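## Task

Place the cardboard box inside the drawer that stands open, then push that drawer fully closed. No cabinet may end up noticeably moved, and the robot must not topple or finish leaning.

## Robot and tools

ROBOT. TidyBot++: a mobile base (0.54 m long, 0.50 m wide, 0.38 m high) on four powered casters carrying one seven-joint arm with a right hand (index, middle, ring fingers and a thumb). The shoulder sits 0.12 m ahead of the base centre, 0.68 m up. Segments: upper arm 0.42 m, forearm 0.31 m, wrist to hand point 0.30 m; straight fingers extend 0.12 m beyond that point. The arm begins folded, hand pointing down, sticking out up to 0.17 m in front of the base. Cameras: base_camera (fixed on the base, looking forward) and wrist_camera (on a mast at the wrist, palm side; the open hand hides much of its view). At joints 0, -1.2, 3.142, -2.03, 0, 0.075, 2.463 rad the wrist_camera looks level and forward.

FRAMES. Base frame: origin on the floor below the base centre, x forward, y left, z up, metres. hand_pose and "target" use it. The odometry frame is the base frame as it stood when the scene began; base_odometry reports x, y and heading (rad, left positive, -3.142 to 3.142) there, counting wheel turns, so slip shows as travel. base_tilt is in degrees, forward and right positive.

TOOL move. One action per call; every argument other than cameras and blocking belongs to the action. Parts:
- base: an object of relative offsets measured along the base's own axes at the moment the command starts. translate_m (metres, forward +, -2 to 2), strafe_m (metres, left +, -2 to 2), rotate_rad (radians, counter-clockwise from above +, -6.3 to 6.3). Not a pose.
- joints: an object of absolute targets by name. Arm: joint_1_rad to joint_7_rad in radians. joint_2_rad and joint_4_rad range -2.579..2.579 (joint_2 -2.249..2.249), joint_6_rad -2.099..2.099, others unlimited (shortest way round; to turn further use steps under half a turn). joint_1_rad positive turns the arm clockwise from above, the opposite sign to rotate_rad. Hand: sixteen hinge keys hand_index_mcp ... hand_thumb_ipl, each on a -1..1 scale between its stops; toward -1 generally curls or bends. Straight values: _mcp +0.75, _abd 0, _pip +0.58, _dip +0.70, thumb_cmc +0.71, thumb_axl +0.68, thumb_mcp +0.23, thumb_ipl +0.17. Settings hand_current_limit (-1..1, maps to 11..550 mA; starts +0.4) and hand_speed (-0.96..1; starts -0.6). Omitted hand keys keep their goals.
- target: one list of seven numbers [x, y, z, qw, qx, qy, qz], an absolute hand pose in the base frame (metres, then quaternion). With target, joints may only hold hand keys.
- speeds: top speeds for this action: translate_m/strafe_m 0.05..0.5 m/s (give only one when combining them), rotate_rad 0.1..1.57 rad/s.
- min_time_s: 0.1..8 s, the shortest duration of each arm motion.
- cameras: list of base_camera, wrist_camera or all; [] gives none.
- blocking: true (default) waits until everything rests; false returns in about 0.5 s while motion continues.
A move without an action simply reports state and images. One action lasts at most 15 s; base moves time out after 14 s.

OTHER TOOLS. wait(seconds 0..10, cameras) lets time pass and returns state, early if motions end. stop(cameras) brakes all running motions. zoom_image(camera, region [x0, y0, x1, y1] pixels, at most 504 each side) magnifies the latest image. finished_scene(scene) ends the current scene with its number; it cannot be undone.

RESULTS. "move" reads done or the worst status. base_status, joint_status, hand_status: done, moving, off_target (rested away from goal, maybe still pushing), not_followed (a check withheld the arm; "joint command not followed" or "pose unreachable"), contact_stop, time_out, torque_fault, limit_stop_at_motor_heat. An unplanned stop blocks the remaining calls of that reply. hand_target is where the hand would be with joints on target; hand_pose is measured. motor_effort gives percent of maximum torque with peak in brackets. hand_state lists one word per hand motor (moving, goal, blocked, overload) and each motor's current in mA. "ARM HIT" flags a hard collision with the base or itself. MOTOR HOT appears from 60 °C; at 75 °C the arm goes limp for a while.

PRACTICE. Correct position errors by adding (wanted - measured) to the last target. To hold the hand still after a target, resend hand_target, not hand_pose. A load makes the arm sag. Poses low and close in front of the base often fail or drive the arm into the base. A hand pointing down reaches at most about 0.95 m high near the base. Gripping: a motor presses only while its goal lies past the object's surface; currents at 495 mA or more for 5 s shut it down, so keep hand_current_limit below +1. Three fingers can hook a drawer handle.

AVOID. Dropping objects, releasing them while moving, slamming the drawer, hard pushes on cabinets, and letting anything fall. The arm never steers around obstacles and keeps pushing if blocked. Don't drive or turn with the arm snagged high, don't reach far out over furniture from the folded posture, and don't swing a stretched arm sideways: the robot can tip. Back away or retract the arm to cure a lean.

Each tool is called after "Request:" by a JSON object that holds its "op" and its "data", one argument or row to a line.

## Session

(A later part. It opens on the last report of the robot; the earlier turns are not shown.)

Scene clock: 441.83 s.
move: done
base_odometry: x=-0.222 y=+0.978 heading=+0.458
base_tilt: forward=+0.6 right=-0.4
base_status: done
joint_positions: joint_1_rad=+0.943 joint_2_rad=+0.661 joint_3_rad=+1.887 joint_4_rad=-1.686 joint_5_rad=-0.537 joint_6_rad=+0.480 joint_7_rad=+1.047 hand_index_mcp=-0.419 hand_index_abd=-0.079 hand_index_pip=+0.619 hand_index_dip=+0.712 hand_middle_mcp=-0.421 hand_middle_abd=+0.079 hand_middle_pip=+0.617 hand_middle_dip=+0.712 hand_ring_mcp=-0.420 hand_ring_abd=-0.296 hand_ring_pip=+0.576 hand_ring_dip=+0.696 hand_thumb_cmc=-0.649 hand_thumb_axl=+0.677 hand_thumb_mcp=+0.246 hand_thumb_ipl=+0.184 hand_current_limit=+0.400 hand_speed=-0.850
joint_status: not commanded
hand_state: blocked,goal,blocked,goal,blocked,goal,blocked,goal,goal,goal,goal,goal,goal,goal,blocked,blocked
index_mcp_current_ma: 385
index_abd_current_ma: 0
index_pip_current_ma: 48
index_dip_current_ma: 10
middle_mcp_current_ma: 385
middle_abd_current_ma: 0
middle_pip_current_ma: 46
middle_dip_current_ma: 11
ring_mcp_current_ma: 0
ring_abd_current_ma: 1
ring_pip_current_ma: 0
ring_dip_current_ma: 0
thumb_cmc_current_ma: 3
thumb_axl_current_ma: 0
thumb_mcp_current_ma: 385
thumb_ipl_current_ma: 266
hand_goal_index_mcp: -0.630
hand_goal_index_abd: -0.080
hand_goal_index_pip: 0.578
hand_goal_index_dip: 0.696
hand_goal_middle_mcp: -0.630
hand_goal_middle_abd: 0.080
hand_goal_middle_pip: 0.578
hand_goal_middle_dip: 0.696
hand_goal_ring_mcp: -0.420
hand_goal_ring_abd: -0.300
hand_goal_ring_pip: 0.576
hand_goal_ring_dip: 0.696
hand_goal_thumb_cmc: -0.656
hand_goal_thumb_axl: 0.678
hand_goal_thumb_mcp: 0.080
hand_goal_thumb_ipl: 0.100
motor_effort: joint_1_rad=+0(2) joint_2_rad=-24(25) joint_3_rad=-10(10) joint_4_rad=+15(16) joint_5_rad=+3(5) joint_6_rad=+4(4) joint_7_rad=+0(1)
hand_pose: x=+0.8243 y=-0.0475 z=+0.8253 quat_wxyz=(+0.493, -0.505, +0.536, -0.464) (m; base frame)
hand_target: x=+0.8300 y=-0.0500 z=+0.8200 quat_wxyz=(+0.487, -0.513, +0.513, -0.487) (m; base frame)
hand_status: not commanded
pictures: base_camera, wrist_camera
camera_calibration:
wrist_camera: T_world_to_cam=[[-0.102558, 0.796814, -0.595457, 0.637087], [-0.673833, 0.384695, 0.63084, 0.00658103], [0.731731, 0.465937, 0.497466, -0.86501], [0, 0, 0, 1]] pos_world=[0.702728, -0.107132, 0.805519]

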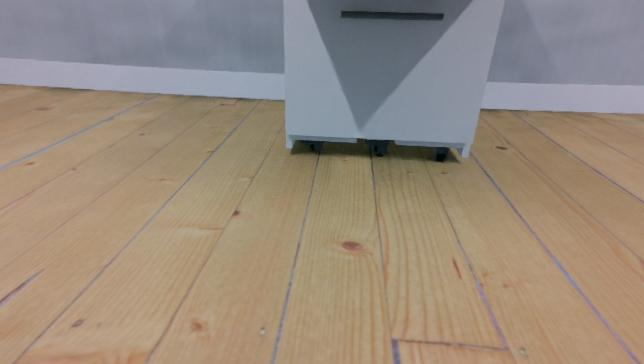

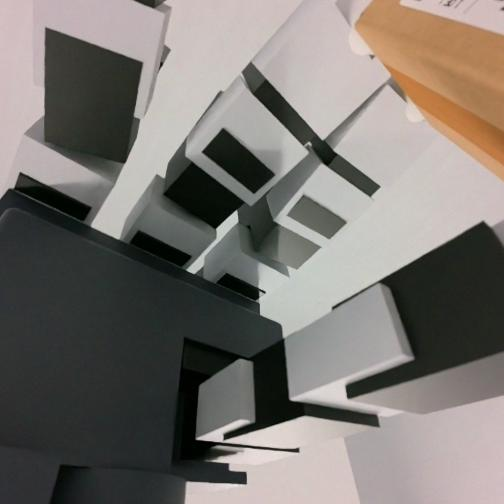

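Request:
{"op": "move", "data": {
  "base": {"translate_m": 0.112},
  "speeds": {"translate_m": 0.15}
}}

Request:
{"op": "move", "data": {
  "target": [0.835, -0.05, 0.72, 0.487, -0.513, 0.513, -0.487],
  "min_time_s": 2
}}

Request:
{"op": "move", "data": {
  "target": [0.835, -0.05, 0.61, 0.487, -0.513, 0.513, -0.487],
  "min_time_s": 2,
  "cameras": ["wrist_camera"]
}}

Request:
{"op": "move", "data": {
  "target": [0.835, -0.05, 0.55, 0.487, -0.513, 0.513, -0.487],
  "min_time_s": 2,
  "cameras": ["all"]
}}

Scene clock: 464.47 s.
move: done
base_odometry: x=-0.122 y=+1.028 heading=+0.458
base_tilt: forward=+0.5 right=-0.4
base_status: done
joint_positions: joint_1_rad=+0.943 joint_2_rad=+0.662 joint_3_rad=+1.886 joint_4_rad=-1.687 joint_5_rad=-0.537 joint_6_rad=+0.481 joint_7_rad=+1.047 hand_index_mcp=-0.419 hand_index_abd=-0.079 hand_index_pip=+0.619 hand_index_dip=+0.712 hand_middle_mcp=-0.421 hand_middle_abd=+0.079 hand_middle_pip=+0.617 hand_middle_dip=+0.712 hand_ring_mcp=-0.420 hand_ring_abd=-0.296 hand_ring_pip=+0.576 hand_ring_dip=+0.696 hand_thumb_cmc=-0.649 hand_thumb_axl=+0.677 hand_thumb_mcp=+0.246 hand_thumb_ipl=+0.184 hand_current_limit=+0.400 hand_speed=-0.850
joint_status: not commanded
hand_state: blocked,goal,blocked,goal,blocked,goal,blocked,goal,goal,goal,goal,goal,goal,goal,blocked,blocked
index_mcp_current_ma: 385
index_abd_current_ma: 0
index_pip_current_ma: 48
index_dip_current_ma: 10
middle_mcp_current_ma: 385
middle_abd_current_ma: 0
middle_pip_current_ma: 46
middle_dip_current_ma: 11
ring_mcp_current_ma: 0
ring_abd_current_ma: 1
ring_pip_current_ma: 0
ring_dip_current_ma: 0
thumb_cmc_current_ma: 3
thumb_axl_current_ma: 0
thumb_mcp_current_ma: 385
thumb_ipl_current_ma: 266
hand_goal_index_mcp: -0.630
hand_goal_index_abd: -0.080
hand_goal_index_pip: 0.578
hand_goal_index_dip: 0.696
hand_goal_middle_mcp: -0.630
hand_goal_middle_abd: 0.080
hand_goal_middle_pip: 0.578
hand_goal_middle_dip: 0.696
hand_goal_ring_mcp: -0.420
hand_goal_ring_abd: -0.300
hand_goal_ring_pip: 0.576
hand_goal_ring_dip: 0.696
hand_goal_thumb_cmc: -0.656
hand_goal_thumb_axl: 0.678
hand_goal_thumb_mcp: 0.080
hand_goal_thumb_ipl: 0.100
motor_effort: joint_1_rad=-1(3) joint_2_rad=-24(26) joint_3_rad=-10(10) joint_4_rad=+15(16) joint_5_rad=+4(4) joint_6_rad=+4(4) joint_7_rad=+0(1)
hand_pose: x=+0.8242 y=-0.0470 z=+0.8246 quat_wxyz=(+0.493, -0.505, +0.536, -0.463) (m; base frame)
hand_target: x=+0.8300 y=-0.0500 z=+0.8200 quat_wxyz=(+0.487, -0.513, +0.513, -0.487) (m; base frame)
hand_status: not commanded
pictures: none

Scene clock: 466.77 s.
move: done
base_odometry: x=-0.122 y=+1.028 heading=+0.458
base_tilt: forward=+0.6 right=-0.4
base_status: not commanded
joint_positions: joint_1_rad=+0.911 joint_2_rad=+0.882 joint_3_rad=+1.886 joint_4_rad=-1.815 joint_5_rad=-0.306 joint_6_rad=+0.707 joint_7_rad=+1.047 hand_index_mcp=-0.419 hand_index_abd=-0.079 hand_index_pip=+0.619 hand_index_dip=+0.712 hand_middle_mcp=-0.421 hand_middle_abd=+0.079 hand_middle_pip=+0.617 hand_middle_dip=+0.712 hand_ring_mcp=-0.420 hand_ring_abd=-0.296 hand_ring_pip=+0.576 hand_ring_dip=+0.696 hand_thumb_cmc=-0.649 hand_thumb_axl=+0.677 hand_thumb_mcp=+0.246 hand_thumb_ipl=+0.184 hand_current_limit=+0.400 hand_speed=-0.850
joint_status: not commanded
hand_state: blocked,goal,blocked,goal,blocked,goal,blocked,goal,goal,goal,goal,goal,goal,goal,blocked,blocked
index_mcp_current_ma: 385
index_abd_current_ma: 0
index_pip_current_ma: 48
index_dip_current_ma: 10
middle_mcp_current_ma: 385
middle_abd_current_ma: 0
middle_pip_current_ma: 46
middle_dip_current_ma: 11
ring_mcp_current_ma: 0
ring_abd_current_ma: 1
ring_pip_current_ma: 0
ring_dip_current_ma: 0
thumb_cmc_current_ma: 3
thumb_axl_current_ma: 0
thumb_mcp_current_ma: 385
thumb_ipl_current_ma: 266
hand_goal_index_mcp: -0.630
hand_goal_index_abd: -0.080
hand_goal_index_pip: 0.578
hand_goal_index_dip: 0.696
hand_goal_middle_mcp: -0.630
hand_goal_middle_abd: 0.080
hand_goal_middle_pip: 0.578
hand_goal_middle_dip: 0.696
hand_goal_ring_mcp: -0.420
hand_goal_ring_abd: -0.300
hand_goal_ring_pip: 0.576
hand_goal_ring_dip: 0.696
hand_goal_thumb_cmc: -0.656
hand_goal_thumb_axl: 0.678
hand_goal_thumb_mcp: 0.080
hand_goal_thumb_ipl: 0.100
motor_effort: joint_1_rad=+0(1) joint_2_rad=-28(29) joint_3_rad=-12(13) joint_4_rad=+11(15) joint_5_rad=+5(6) joint_6_rad=+4(4) joint_7_rad=+0(1)
hand_pose: x=+0.8297 y=-0.0567 z=+0.7257 quat_wxyz=(+0.478, -0.518, +0.527, -0.475) (m; base frame)
hand_target: x=+0.8350 y=-0.0500 z=+0.7200 quat_wxyz=(+0.487, -0.513, +0.513, -0.487) (m; base frame)
hand_status: done (0.010 m and 2.4 deg from the pose sent, 0.105 m and 3.9 deg at the start)
pictures: none

Scene clock: 469.07 s.
move: done
base_odometry: x=-0.122 y=+1.028 heading=+0.458
base_tilt: forward=+0.6 right=-0.4
base_status: not commanded
joint_positions: joint_1_rad=+0.887 joint_2_rad=+1.178 joint_3_rad=+1.886 joint_4_rad=-1.890 joint_5_rad=-0.086 joint_6_rad=+0.902 joint_7_rad=+1.070 hand_index_mcp=-0.419 hand_index_abd=-0.079 hand_index_pip=+0.619 hand_index_dip=+0.712 hand_middle_mcp=-0.421 hand_middle_abd=+0.079 hand_middle_pip=+0.617 hand_middle_dip=+0.712 hand_ring_mcp=-0.420 hand_ring_abd=-0.296 hand_ring_pip=+0.576 hand_ring_dip=+0.696 hand_thumb_cmc=-0.649 hand_thumb_axl=+0.677 hand_thumb_mcp=+0.246 hand_thumb_ipl=+0.184 hand_current_limit=+0.400 hand_speed=-0.850
joint_status: not commanded
hand_state: blocked,goal,blocked,goal,blocked,goal,blocked,goal,goal,goal,goal,goal,goal,goal,blocked,blocked
index_mcp_current_ma: 385
index_abd_current_ma: 0
index_pip_current_ma: 48
index_dip_current_ma: 10
middle_mcp_current_ma: 385
middle_abd_current_ma: 0
middle_pip_current_ma: 46
middle_dip_current_ma: 11
ring_mcp_current_ma: 0
ring_abd_current_ma: 1
ring_pip_current_ma: 0
ring_dip_current_ma: 0
thumb_cmc_current_ma: 3
thumb_axl_current_ma: 0
thumb_mcp_current_ma: 385
thumb_ipl_current_ma: 266
hand_goal_index_mcp: -0.630
hand_goal_index_abd: -0.080
hand_goal_index_pip: 0.578
hand_goal_index_dip: 0.696
hand_goal_middle_mcp: -0.630
hand_goal_middle_abd: 0.080
hand_goal_middle_pip: 0.578
hand_goal_middle_dip: 0.696
hand_goal_ring_mcp: -0.420
hand_goal_ring_abd: -0.300
hand_goal_ring_pip: 0.576
hand_goal_ring_dip: 0.696
hand_goal_thumb_cmc: -0.656
hand_goal_thumb_axl: 0.678
hand_goal_thumb_mcp: 0.080
hand_goal_thumb_ipl: 0.100
motor_effort: joint_1_rad=-1(1) joint_2_rad=-29(31) joint_3_rad=-14(15) joint_4_rad=+6(12) joint_5_rad=+6(7) joint_6_rad=+4(4) joint_7_rad=+0(1)
hand_pose: x=+0.8334 y=-0.0528 z=+0.6213 quat_wxyz=(+0.490, -0.507, +0.536, -0.464) (m; base frame)
hand_target: x=+0.8350 y=-0.0500 z=+0.6100 quat_wxyz=(+0.487, -0.513, +0.513, -0.487) (m; base frame)
hand_status: done (0.012 m and 3.8 deg from the pose sent, 0.116 m and 2.4 deg at the start)
pictures: wrist_camera
camera_calibration:
wrist_camera: T_world_to_cam=[[-0.104411, 0.794351, -0.598418, 0.524113], [-0.670552, 0.388142, 0.632223, 0.139962], [0.734479, 0.467282, 0.492127, -0.766595], [0, 0, 0, 1]] pos_world=[0.711622, -0.112439, 0.602414]

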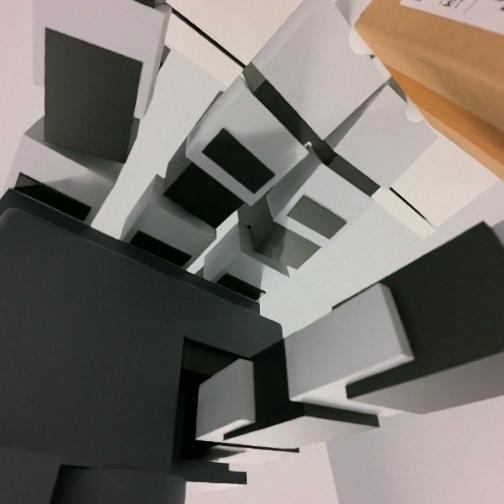

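Scene clock: 471.37 s.
move: done
base_odometry: x=-0.122 y=+1.028 heading=+0.458
base_tilt: forward=+0.6 right=-0.4
base_status: not commanded
joint_positions: joint_1_rad=+0.887 joint_2_rad=+1.356 joint_3_rad=+1.886 joint_4_rad=-1.890 joint_5_rad=+0.039 joint_6_rad=+0.958 joint_7_rad=+1.138 hand_index_mcp=-0.419 hand_index_abd=-0.079 hand_index_pip=+0.619 hand_index_dip=+0.712 hand_middle_mcp=-0.421 hand_middle_abd=+0.079 hand_middle_pip=+0.617 hand_middle_dip=+0.712 hand_ring_mcp=-0.420 hand_ring_abd=-0.296 hand_ring_pip=+0.576 hand_ring_dip=+0.696 hand_thumb_cmc=-0.649 hand_thumb_axl=+0.677 hand_thumb_mcp=+0.246 hand_thumb_ipl=+0.184 hand_current_limit=+0.400 hand_speed=-0.850
joint_status: not commanded
hand_state: blocked,goal,blocked,goal,blocked,goal,blocked,goal,goal,goal,goal,goal,goal,goal,blocked,blocked
index_mcp_current_ma: 385
index_abd_current_ma: 0
index_pip_current_ma: 48
index_dip_current_ma: 10
middle_mcp_current_ma: 385
middle_abd_current_ma: 0
middle_pip_current_ma: 46
middle_dip_current_ma: 11
ring_mcp_current_ma: 0
ring_abd_current_ma: 1
ring_pip_current_ma: 0
ring_dip_current_ma: 0
thumb_cmc_current_ma: 3
thumb_axl_current_ma: 0
thumb_mcp_current_ma: 385
thumb_ipl_current_ma: 266
hand_goal_index_mcp: -0.630
hand_goal_index_abd: -0.080
hand_goal_index_pip: 0.578
hand_goal_index_dip: 0.696
hand_goal_middle_mcp: -0.630
hand_goal_middle_abd: 0.080
hand_goal_middle_pip: 0.578
hand_goal_middle_dip: 0.696
hand_goal_ring_mcp: -0.420
hand_goal_ring_abd: -0.300
hand_goal_ring_pip: 0.576
hand_goal_ring_dip: 0.696
hand_goal_thumb_cmc: -0.656
hand_goal_thumb_axl: 0.678
hand_goal_thumb_mcp: 0.080
hand_goal_thumb_ipl: 0.100
motor_effort: joint_1_rad=-1(1) joint_2_rad=-30(32) joint_3_rad=-15(16) joint_4_rad=+4(7) joint_5_rad=+7(8) joint_6_rad=+3(4) joint_7_rad=+0(1)
hand_pose: x=+0.8357 y=-0.0555 z=+0.5629 quat_wxyz=(+0.490, -0.508, +0.534, -0.466) (m; base frame)
hand_target: x=+0.8350 y=-0.0500 z=+0.5500 quat_wxyz=(+0.487, -0.513, +0.513, -0.487) (m; base frame)
hand_status: done (0.014 m and 3.5 deg from the pose sent, 0.071 m and 3.8 deg at the start)
pictures: base_camera, wrist_camera
camera_calibration:
wrist_camera: T_world_to_cam=[[-0.104775, 0.790894, -0.602917, 0.494125], [-0.672668, 0.390173, 0.628716, 0.183374], [0.732489, 0.471436, 0.491129, -0.735854], [0, 0, 0, 1]] pos_world=[0.714127, -0.115439, 0.544025]

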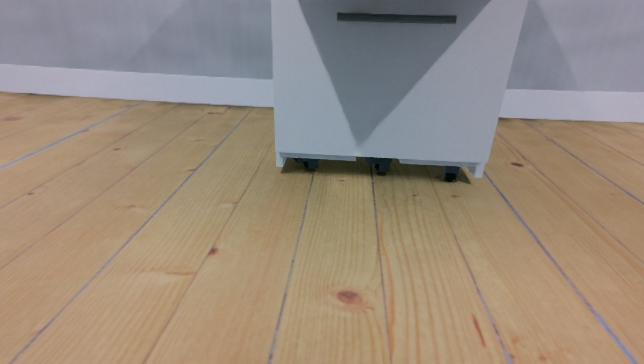

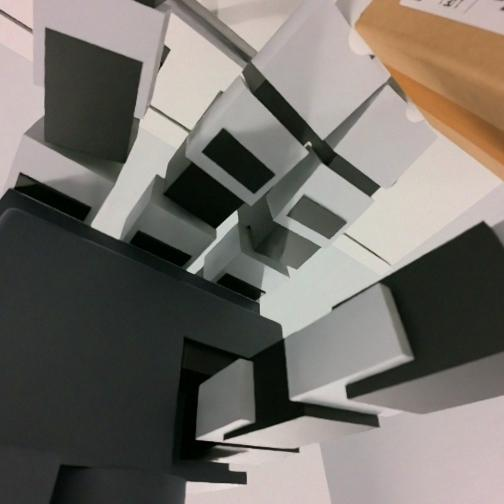

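Request:
{"op": "move", "data": {
  "target": [0.830, -0.048, 0.50, 0.487, -0.513, 0.513, -0.487],
  "min_time_s": 2,
  "cameras": ["wrist_camera"]
}}

Request:
{"op": "move", "data": {
  "target": [0.829, -0.050, 0.483, 0.487, -0.513, 0.513, -0.487],
  "min_time_s": 1.5,
  "cameras": ["wrist_camera"]
}}

Scene clock: 484.07 s.
move: done
base_odometry: x=-0.122 y=+1.028 heading=+0.458
base_tilt: forward=+0.6 right=-0.3
base_status: not commanded
joint_positions: joint_1_rad=+0.887 joint_2_rad=+1.510 joint_3_rad=+1.886 joint_4_rad=-1.890 joint_5_rad=+0.148 joint_6_rad=+0.986 joint_7_rad=+1.200 hand_index_mcp=-0.419 hand_index_abd=-0.079 hand_index_pip=+0.619 hand_index_dip=+0.712 hand_middle_mcp=-0.421 hand_middle_abd=+0.079 hand_middle_pip=+0.617 hand_middle_dip=+0.712 hand_ring_mcp=-0.420 hand_ring_abd=-0.296 hand_ring_pip=+0.576 hand_ring_dip=+0.696 hand_thumb_cmc=-0.649 hand_thumb_axl=+0.677 hand_thumb_mcp=+0.246 hand_thumb_ipl=+0.184 hand_current_limit=+0.400 hand_speed=-0.850
joint_status: not commanded
hand_state: blocked,goal,blocked,goal,blocked,goal,blocked,goal,goal,goal,goal,goal,goal,goal,blocked,blocked
index_mcp_current_ma: 385
index_abd_current_ma: 0
index_pip_current_ma: 48
index_dip_current_ma: 10
middle_mcp_current_ma: 385
middle_abd_current_ma: 0
middle_pip_current_ma: 46
middle_dip_current_ma: 11
ring_mcp_current_ma: 0
ring_abd_current_ma: 1
ring_pip_current_ma: 0
ring_dip_current_ma: 0
thumb_cmc_current_ma: 3
thumb_axl_current_ma: 0
thumb_mcp_current_ma: 385
thumb_ipl_current_ma: 266
hand_goal_index_mcp: -0.630
hand_goal_index_abd: -0.080
hand_goal_index_pip: 0.578
hand_goal_index_dip: 0.696
hand_goal_middle_mcp: -0.630
hand_goal_middle_abd: 0.080
hand_goal_middle_pip: 0.578
hand_goal_middle_dip: 0.696
hand_goal_ring_mcp: -0.420
hand_goal_ring_abd: -0.300
hand_goal_ring_pip: 0.576
hand_goal_ring_dip: 0.696
hand_goal_thumb_cmc: -0.656
hand_goal_thumb_axl: 0.678
hand_goal_thumb_mcp: 0.080
hand_goal_thumb_ipl: 0.100
motor_effort: joint_1_rad=+0(1) joint_2_rad=-31(32) joint_3_rad=-15(16) joint_4_rad=+1(4) joint_5_rad=+7(8) joint_6_rad=+2(3) joint_7_rad=+0(1)
hand_pose: x=+0.8316 y=-0.0470 z=+0.5116 quat_wxyz=(+0.492, -0.514, +0.529, -0.462) (m; base frame)
hand_target: x=+0.8300 y=-0.0480 z=+0.5000 quat_wxyz=(+0.487, -0.513, +0.513, -0.487) (m; base frame)
hand_status: done (0.012 m and 3.5 deg from the pose sent, 0.064 m and 3.5 deg at the start)
pictures: wrist_camera
camera_calibration:
wrist_camera: T_world_to_cam=[[-0.118191, 0.787474, -0.604909, 0.468082], [-0.677604, 0.381345, 0.628832, 0.213176], [0.725868, 0.484211, 0.488524, -0.704222], [0, 0, 0, 1]] pos_world=[0.710944, -0.108904, 0.493125]

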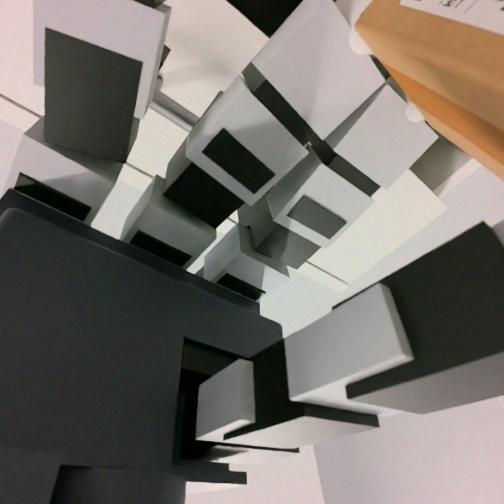

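Scene clock: 485.87 s.
move: done
base_odometry: x=-0.122 y=+1.028 heading=+0.458
base_tilt: forward=+0.6 right=-0.4
base_status: not commanded
joint_positions: joint_1_rad=+0.887 joint_2_rad=+1.566 joint_3_rad=+1.886 joint_4_rad=-1.890 joint_5_rad=+0.188 joint_6_rad=+0.986 joint_7_rad=+1.227 hand_index_mcp=-0.419 hand_index_abd=-0.079 hand_index_pip=+0.619 hand_index_dip=+0.712 hand_middle_mcp=-0.421 hand_middle_abd=+0.079 hand_middle_pip=+0.617 hand_middle_dip=+0.712 hand_ring_mcp=-0.420 hand_ring_abd=-0.296 hand_ring_pip=+0.576 hand_ring_dip=+0.696 hand_thumb_cmc=-0.649 hand_thumb_axl=+0.677 hand_thumb_mcp=+0.246 hand_thumb_ipl=+0.184 hand_current_limit=+0.400 hand_speed=-0.850
joint_status: not commanded
hand_state: blocked,goal,blocked,goal,blocked,goal,blocked,goal,goal,goal,goal,goal,goal,goal,blocked,blocked
index_mcp_current_ma: 385
index_abd_current_ma: 0
index_pip_current_ma: 48
index_dip_current_ma: 10
middle_mcp_current_ma: 385
middle_abd_current_ma: 0
middle_pip_current_ma: 46
middle_dip_current_ma: 11
ring_mcp_current_ma: 0
ring_abd_current_ma: 1
ring_pip_current_ma: 0
ring_dip_current_ma: 0
thumb_cmc_current_ma: 3
thumb_axl_current_ma: 0
thumb_mcp_current_ma: 385
thumb_ipl_current_ma: 266
hand_goal_index_mcp: -0.630
hand_goal_index_abd: -0.080
hand_goal_index_pip: 0.578
hand_goal_index_dip: 0.696
hand_goal_middle_mcp: -0.630
hand_goal_middle_abd: 0.080
hand_goal_middle_pip: 0.578
hand_goal_middle_dip: 0.696
hand_goal_ring_mcp: -0.420
hand_goal_ring_abd: -0.300
hand_goal_ring_pip: 0.576
hand_goal_ring_dip: 0.696
hand_goal_thumb_cmc: -0.656
hand_goal_thumb_axl: 0.678
hand_goal_thumb_mcp: 0.080
hand_goal_thumb_ipl: 0.100
motor_effort: joint_1_rad=+0(1) joint_2_rad=-30(31) joint_3_rad=-15(16) joint_4_rad=+0(1) joint_5_rad=+7(8) joint_6_rad=+2(3) joint_7_rad=+0(1)
hand_pose: x=+0.8282 y=-0.0401 z=+0.4922 quat_wxyz=(+0.494, -0.519, +0.526, -0.459) (m; base frame)
hand_target: x=+0.8290 y=-0.0500 z=+0.4830 quat_wxyz=(+0.487, -0.513, +0.513, -0.487) (m; base frame)
hand_status: done (0.014 m and 3.7 deg from the pose sent, 0.029 m and 3.5 deg at the start)
pictures: wrist_camera
camera_calibration:
wrist_camera: T_world_to_cam=[[-0.131319, 0.783639, -0.607178, 0.462351], [-0.681125, 0.373699, 0.629617, 0.222688], [0.720294, 0.496244, 0.484683, -0.688698], [0, 0, 0, 1]] pos_world=[0.708458, -0.103772, 0.474321]

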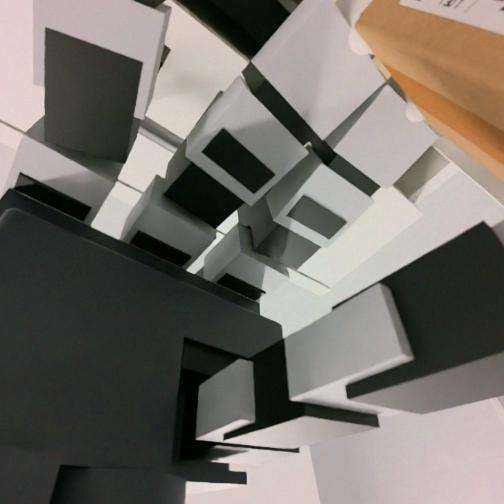

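Request:
{"op": "move", "data": {
  "target": [0.829, -0.052, 0.474, 0.487, -0.513, 0.513, -0.487],
  "min_time_s": 1.5
}}

Request:
{"op": "move", "data": {
  "joints": {"hand_speed": -0.9, "hand_thumb_mcp": 0.27, "hand_thumb_ipl": 0.168, "hand_index_mcp": -0.33, "hand_middle_mcp": -0.33}
}}

Request:
{"op": "move", "data": {
  "joints": {"hand_thumb_mcp": 0.38, "hand_index_mcp": -0.26, "hand_middle_mcp": -0.26},
  "cameras": ["wrist_camera"]
}}

Scene clock: 496.90 s.
move: done
base_odometry: x=-0.122 y=+1.028 heading=+0.458
base_tilt: forward=+0.6 right=-0.4
base_status: not commanded
joint_positions: joint_1_rad=+0.887 joint_2_rad=+1.597 joint_3_rad=+1.886 joint_4_rad=-1.890 joint_5_rad=+0.209 joint_6_rad=+0.986 joint_7_rad=+1.243 hand_index_mcp=-0.419 hand_index_abd=-0.079 hand_index_pip=+0.619 hand_index_dip=+0.712 hand_middle_mcp=-0.421 hand_middle_abd=+0.079 hand_middle_pip=+0.617 hand_middle_dip=+0.712 hand_ring_mcp=-0.420 hand_ring_abd=-0.296 hand_ring_pip=+0.576 hand_ring_dip=+0.696 hand_thumb_cmc=-0.649 hand_thumb_axl=+0.677 hand_thumb_mcp=+0.246 hand_thumb_ipl=+0.184 hand_current_limit=+0.400 hand_speed=-0.850
joint_status: not commanded
hand_state: blocked,goal,blocked,goal,blocked,goal,blocked,goal,goal,goal,goal,goal,goal,goal,blocked,blocked
index_mcp_current_ma: 385
index_abd_current_ma: 0
index_pip_current_ma: 48
index_dip_current_ma: 10
middle_mcp_current_ma: 385
middle_abd_current_ma: 0
middle_pip_current_ma: 46
middle_dip_current_ma: 11
ring_mcp_current_ma: 0
ring_abd_current_ma: 1
ring_pip_current_ma: 0
ring_dip_current_ma: 0
thumb_cmc_current_ma: 3
thumb_axl_current_ma: 0
thumb_mcp_current_ma: 385
thumb_ipl_current_ma: 266
hand_goal_index_mcp: -0.630
hand_goal_index_abd: -0.080
hand_goal_index_pip: 0.578
hand_goal_index_dip: 0.696
hand_goal_middle_mcp: -0.630
hand_goal_middle_abd: 0.080
hand_goal_middle_pip: 0.578
hand_goal_middle_dip: 0.696
hand_goal_ring_mcp: -0.420
hand_goal_ring_abd: -0.300
hand_goal_ring_pip: 0.576
hand_goal_ring_dip: 0.696
hand_goal_thumb_cmc: -0.656
hand_goal_thumb_axl: 0.678
hand_goal_thumb_mcp: 0.080
hand_goal_thumb_ipl: 0.100
motor_effort: joint_1_rad=+0(1) joint_2_rad=-30(31) joint_3_rad=-16(16) joint_4_rad=-1(1) joint_5_rad=+7(8) joint_6_rad=+2(2) joint_7_rad=+0(1)
hand_pose: x=+0.8261 y=-0.0362 z=+0.4817 quat_wxyz=(+0.495, -0.522, +0.524, -0.457) (m; base frame)
hand_target: x=+0.8290 y=-0.0520 z=+0.4740 quat_wxyz=(+0.487, -0.513, +0.513, -0.487) (m; base frame)
hand_status: done (0.018 m and 3.9 deg from the pose sent, 0.022 m and 3.7 deg at the start)
pictures: none

Scene clock: 498.00 s.
move: done
base_odometry: x=-0.122 y=+1.028 heading=+0.458
base_tilt: forward=+0.6 right=-0.4
base_status: not commanded
joint_positions: joint_1_rad=+0.887 joint_2_rad=+1.597 joint_3_rad=+1.886 joint_4_rad=-1.890 joint_5_rad=+0.212 joint_6_rad=+0.986 joint_7_rad=+1.243 hand_index_mcp=-0.337 hand_index_abd=-0.079 hand_index_pip=+0.580 hand_index_dip=+0.699 hand_middle_mcp=-0.337 hand_middle_abd=+0.079 hand_middle_pip=+0.580 hand_middle_dip=+0.699 hand_ring_mcp=-0.420 hand_ring_abd=-0.296 hand_ring_pip=+0.576 hand_ring_dip=+0.696 hand_thumb_cmc=-0.653 hand_thumb_axl=+0.677 hand_thumb_mcp=+0.269 hand_thumb_ipl=+0.170 hand_current_limit=+0.400 hand_speed=-0.900
joint_status: all done
hand_state: goal,goal,goal,goal,goal,goal,goal,goal,goal,goal,goal,goal,goal,goal,goal,goal
index_mcp_current_ma: -3
index_abd_current_ma: 0
index_pip_current_ma: 0
index_dip_current_ma: 1
middle_mcp_current_ma: -3
middle_abd_current_ma: 0
middle_pip_current_ma: 0
middle_dip_current_ma: 1
ring_mcp_current_ma: 0
ring_abd_current_ma: 1
ring_pip_current_ma: 0
ring_dip_current_ma: 0
thumb_cmc_current_ma: 1
thumb_axl_current_ma: 0
thumb_mcp_current_ma: 0
thumb_ipl_current_ma: 1
hand_goal_index_mcp: -0.330
hand_goal_index_abd: -0.080
hand_goal_index_pip: 0.578
hand_goal_index_dip: 0.696
hand_goal_middle_mcp: -0.330
hand_goal_middle_abd: 0.080
hand_goal_middle_pip: 0.578
hand_goal_middle_dip: 0.696
hand_goal_ring_mcp: -0.420
hand_goal_ring_abd: -0.300
hand_goal_ring_pip: 0.576
hand_goal_ring_dip: 0.696
hand_goal_thumb_cmc: -0.656
hand_goal_thumb_axl: 0.678
hand_goal_thumb_mcp: 0.270
hand_goal_thumb_ipl: 0.168
motor_effort: joint_1_rad=+0(1) joint_2_rad=-30(31) joint_3_rad=-15(16) joint_4_rad=-1(1) joint_5_rad=+7(8) joint_6_rad=+2(2) joint_7_rad=+0(1)
hand_pose: x=+0.8263 y=-0.0361 z=+0.4823 quat_wxyz=(+0.495, -0.522, +0.523, -0.457) (m; base frame)
hand_target: x=+0.8290 y=-0.0520 z=+0.4740 quat_wxyz=(+0.487, -0.513, +0.513, -0.487) (m; base frame)
hand_status: not commanded
pictures: none

Scene clock: 498.83 s.
move: done
base_odometry: x=-0.122 y=+1.028 heading=+0.458
base_tilt: forward=+0.6 right=-0.4
base_status: not commanded
joint_positions: joint_1_rad=+0.887 joint_2_rad=+1.597 joint_3_rad=+1.886 joint_4_rad=-1.890 joint_5_rad=+0.212 joint_6_rad=+0.986 joint_7_rad=+1.243 hand_index_mcp=-0.268 hand_index_abd=-0.079 hand_index_pip=+0.580 hand_index_dip=+0.699 hand_middle_mcp=-0.268 hand_middle_abd=+0.079 hand_middle_pip=+0.580 hand_middle_dip=+0.699 hand_ring_mcp=-0.420 hand_ring_abd=-0.296 hand_ring_pip=+0.576 hand_ring_dip=+0.696 hand_thumb_cmc=-0.653 hand_thumb_axl=+0.677 hand_thumb_mcp=+0.375 hand_thumb_ipl=+0.170 hand_current_limit=+0.400 hand_speed=-0.900
joint_status: all done
hand_state: goal,goal,goal,goal,goal,goal,goal,goal,goal,goal,goal,goal,goal,goal,goal,goal
index_mcp_current_ma: -4
index_abd_current_ma: 0
index_pip_current_ma: 0
index_dip_current_ma: 1
middle_mcp_current_ma: -4
middle_abd_current_ma: 0
middle_pip_current_ma: 0
middle_dip_current_ma: 1
ring_mcp_current_ma: 0
ring_abd_current_ma: 1
ring_pip_current_ma: 0
ring_dip_current_ma: 0
thumb_cmc_current_ma: 1
thumb_axl_current_ma: 0
thumb_mcp_current_ma: -2
thumb_ipl_current_ma: 1
hand_goal_index_mcp: -0.260
hand_goal_index_abd: -0.080
hand_goal_index_pip: 0.578
hand_goal_index_dip: 0.696
hand_goal_middle_mcp: -0.260
hand_goal_middle_abd: 0.080
hand_goal_middle_pip: 0.578
hand_goal_middle_dip: 0.696
hand_goal_ring_mcp: -0.420
hand_goal_ring_abd: -0.300
hand_goal_ring_pip: 0.576
hand_goal_ring_dip: 0.696
hand_goal_thumb_cmc: -0.656
hand_goal_thumb_axl: 0.678
hand_goal_thumb_mcp: 0.380
hand_goal_thumb_ipl: 0.168
motor_effort: joint_1_rad=+0(1) joint_2_rad=-29(31) joint_3_rad=-15(16) joint_4_rad=-1(1) joint_5_rad=+6(8) joint_6_rad=+2(2) joint_7_rad=+0(1)
hand_pose: x=+0.8263 y=-0.0361 z=+0.4823 quat_wxyz=(+0.495, -0.522, +0.523, -0.458) (m; base frame)
hand_target: x=+0.8290 y=-0.0520 z=+0.4740 quat_wxyz=(+0.487, -0.513, +0.513, -0.487) (m; base frame)
hand_status: not commanded
pictures: wrist_camera
camera_calibration:
wrist_camera: T_world_to_cam=[[-0.137567, 0.780651, -0.609639, 0.459195], [-0.684414, 0.370002, 0.628233, 0.229414], [0.715998, 0.50367, 0.483388, -0.680008], [0, 0, 0, 1]] pos_world=[0.707068, -0.100855, 0.464526]

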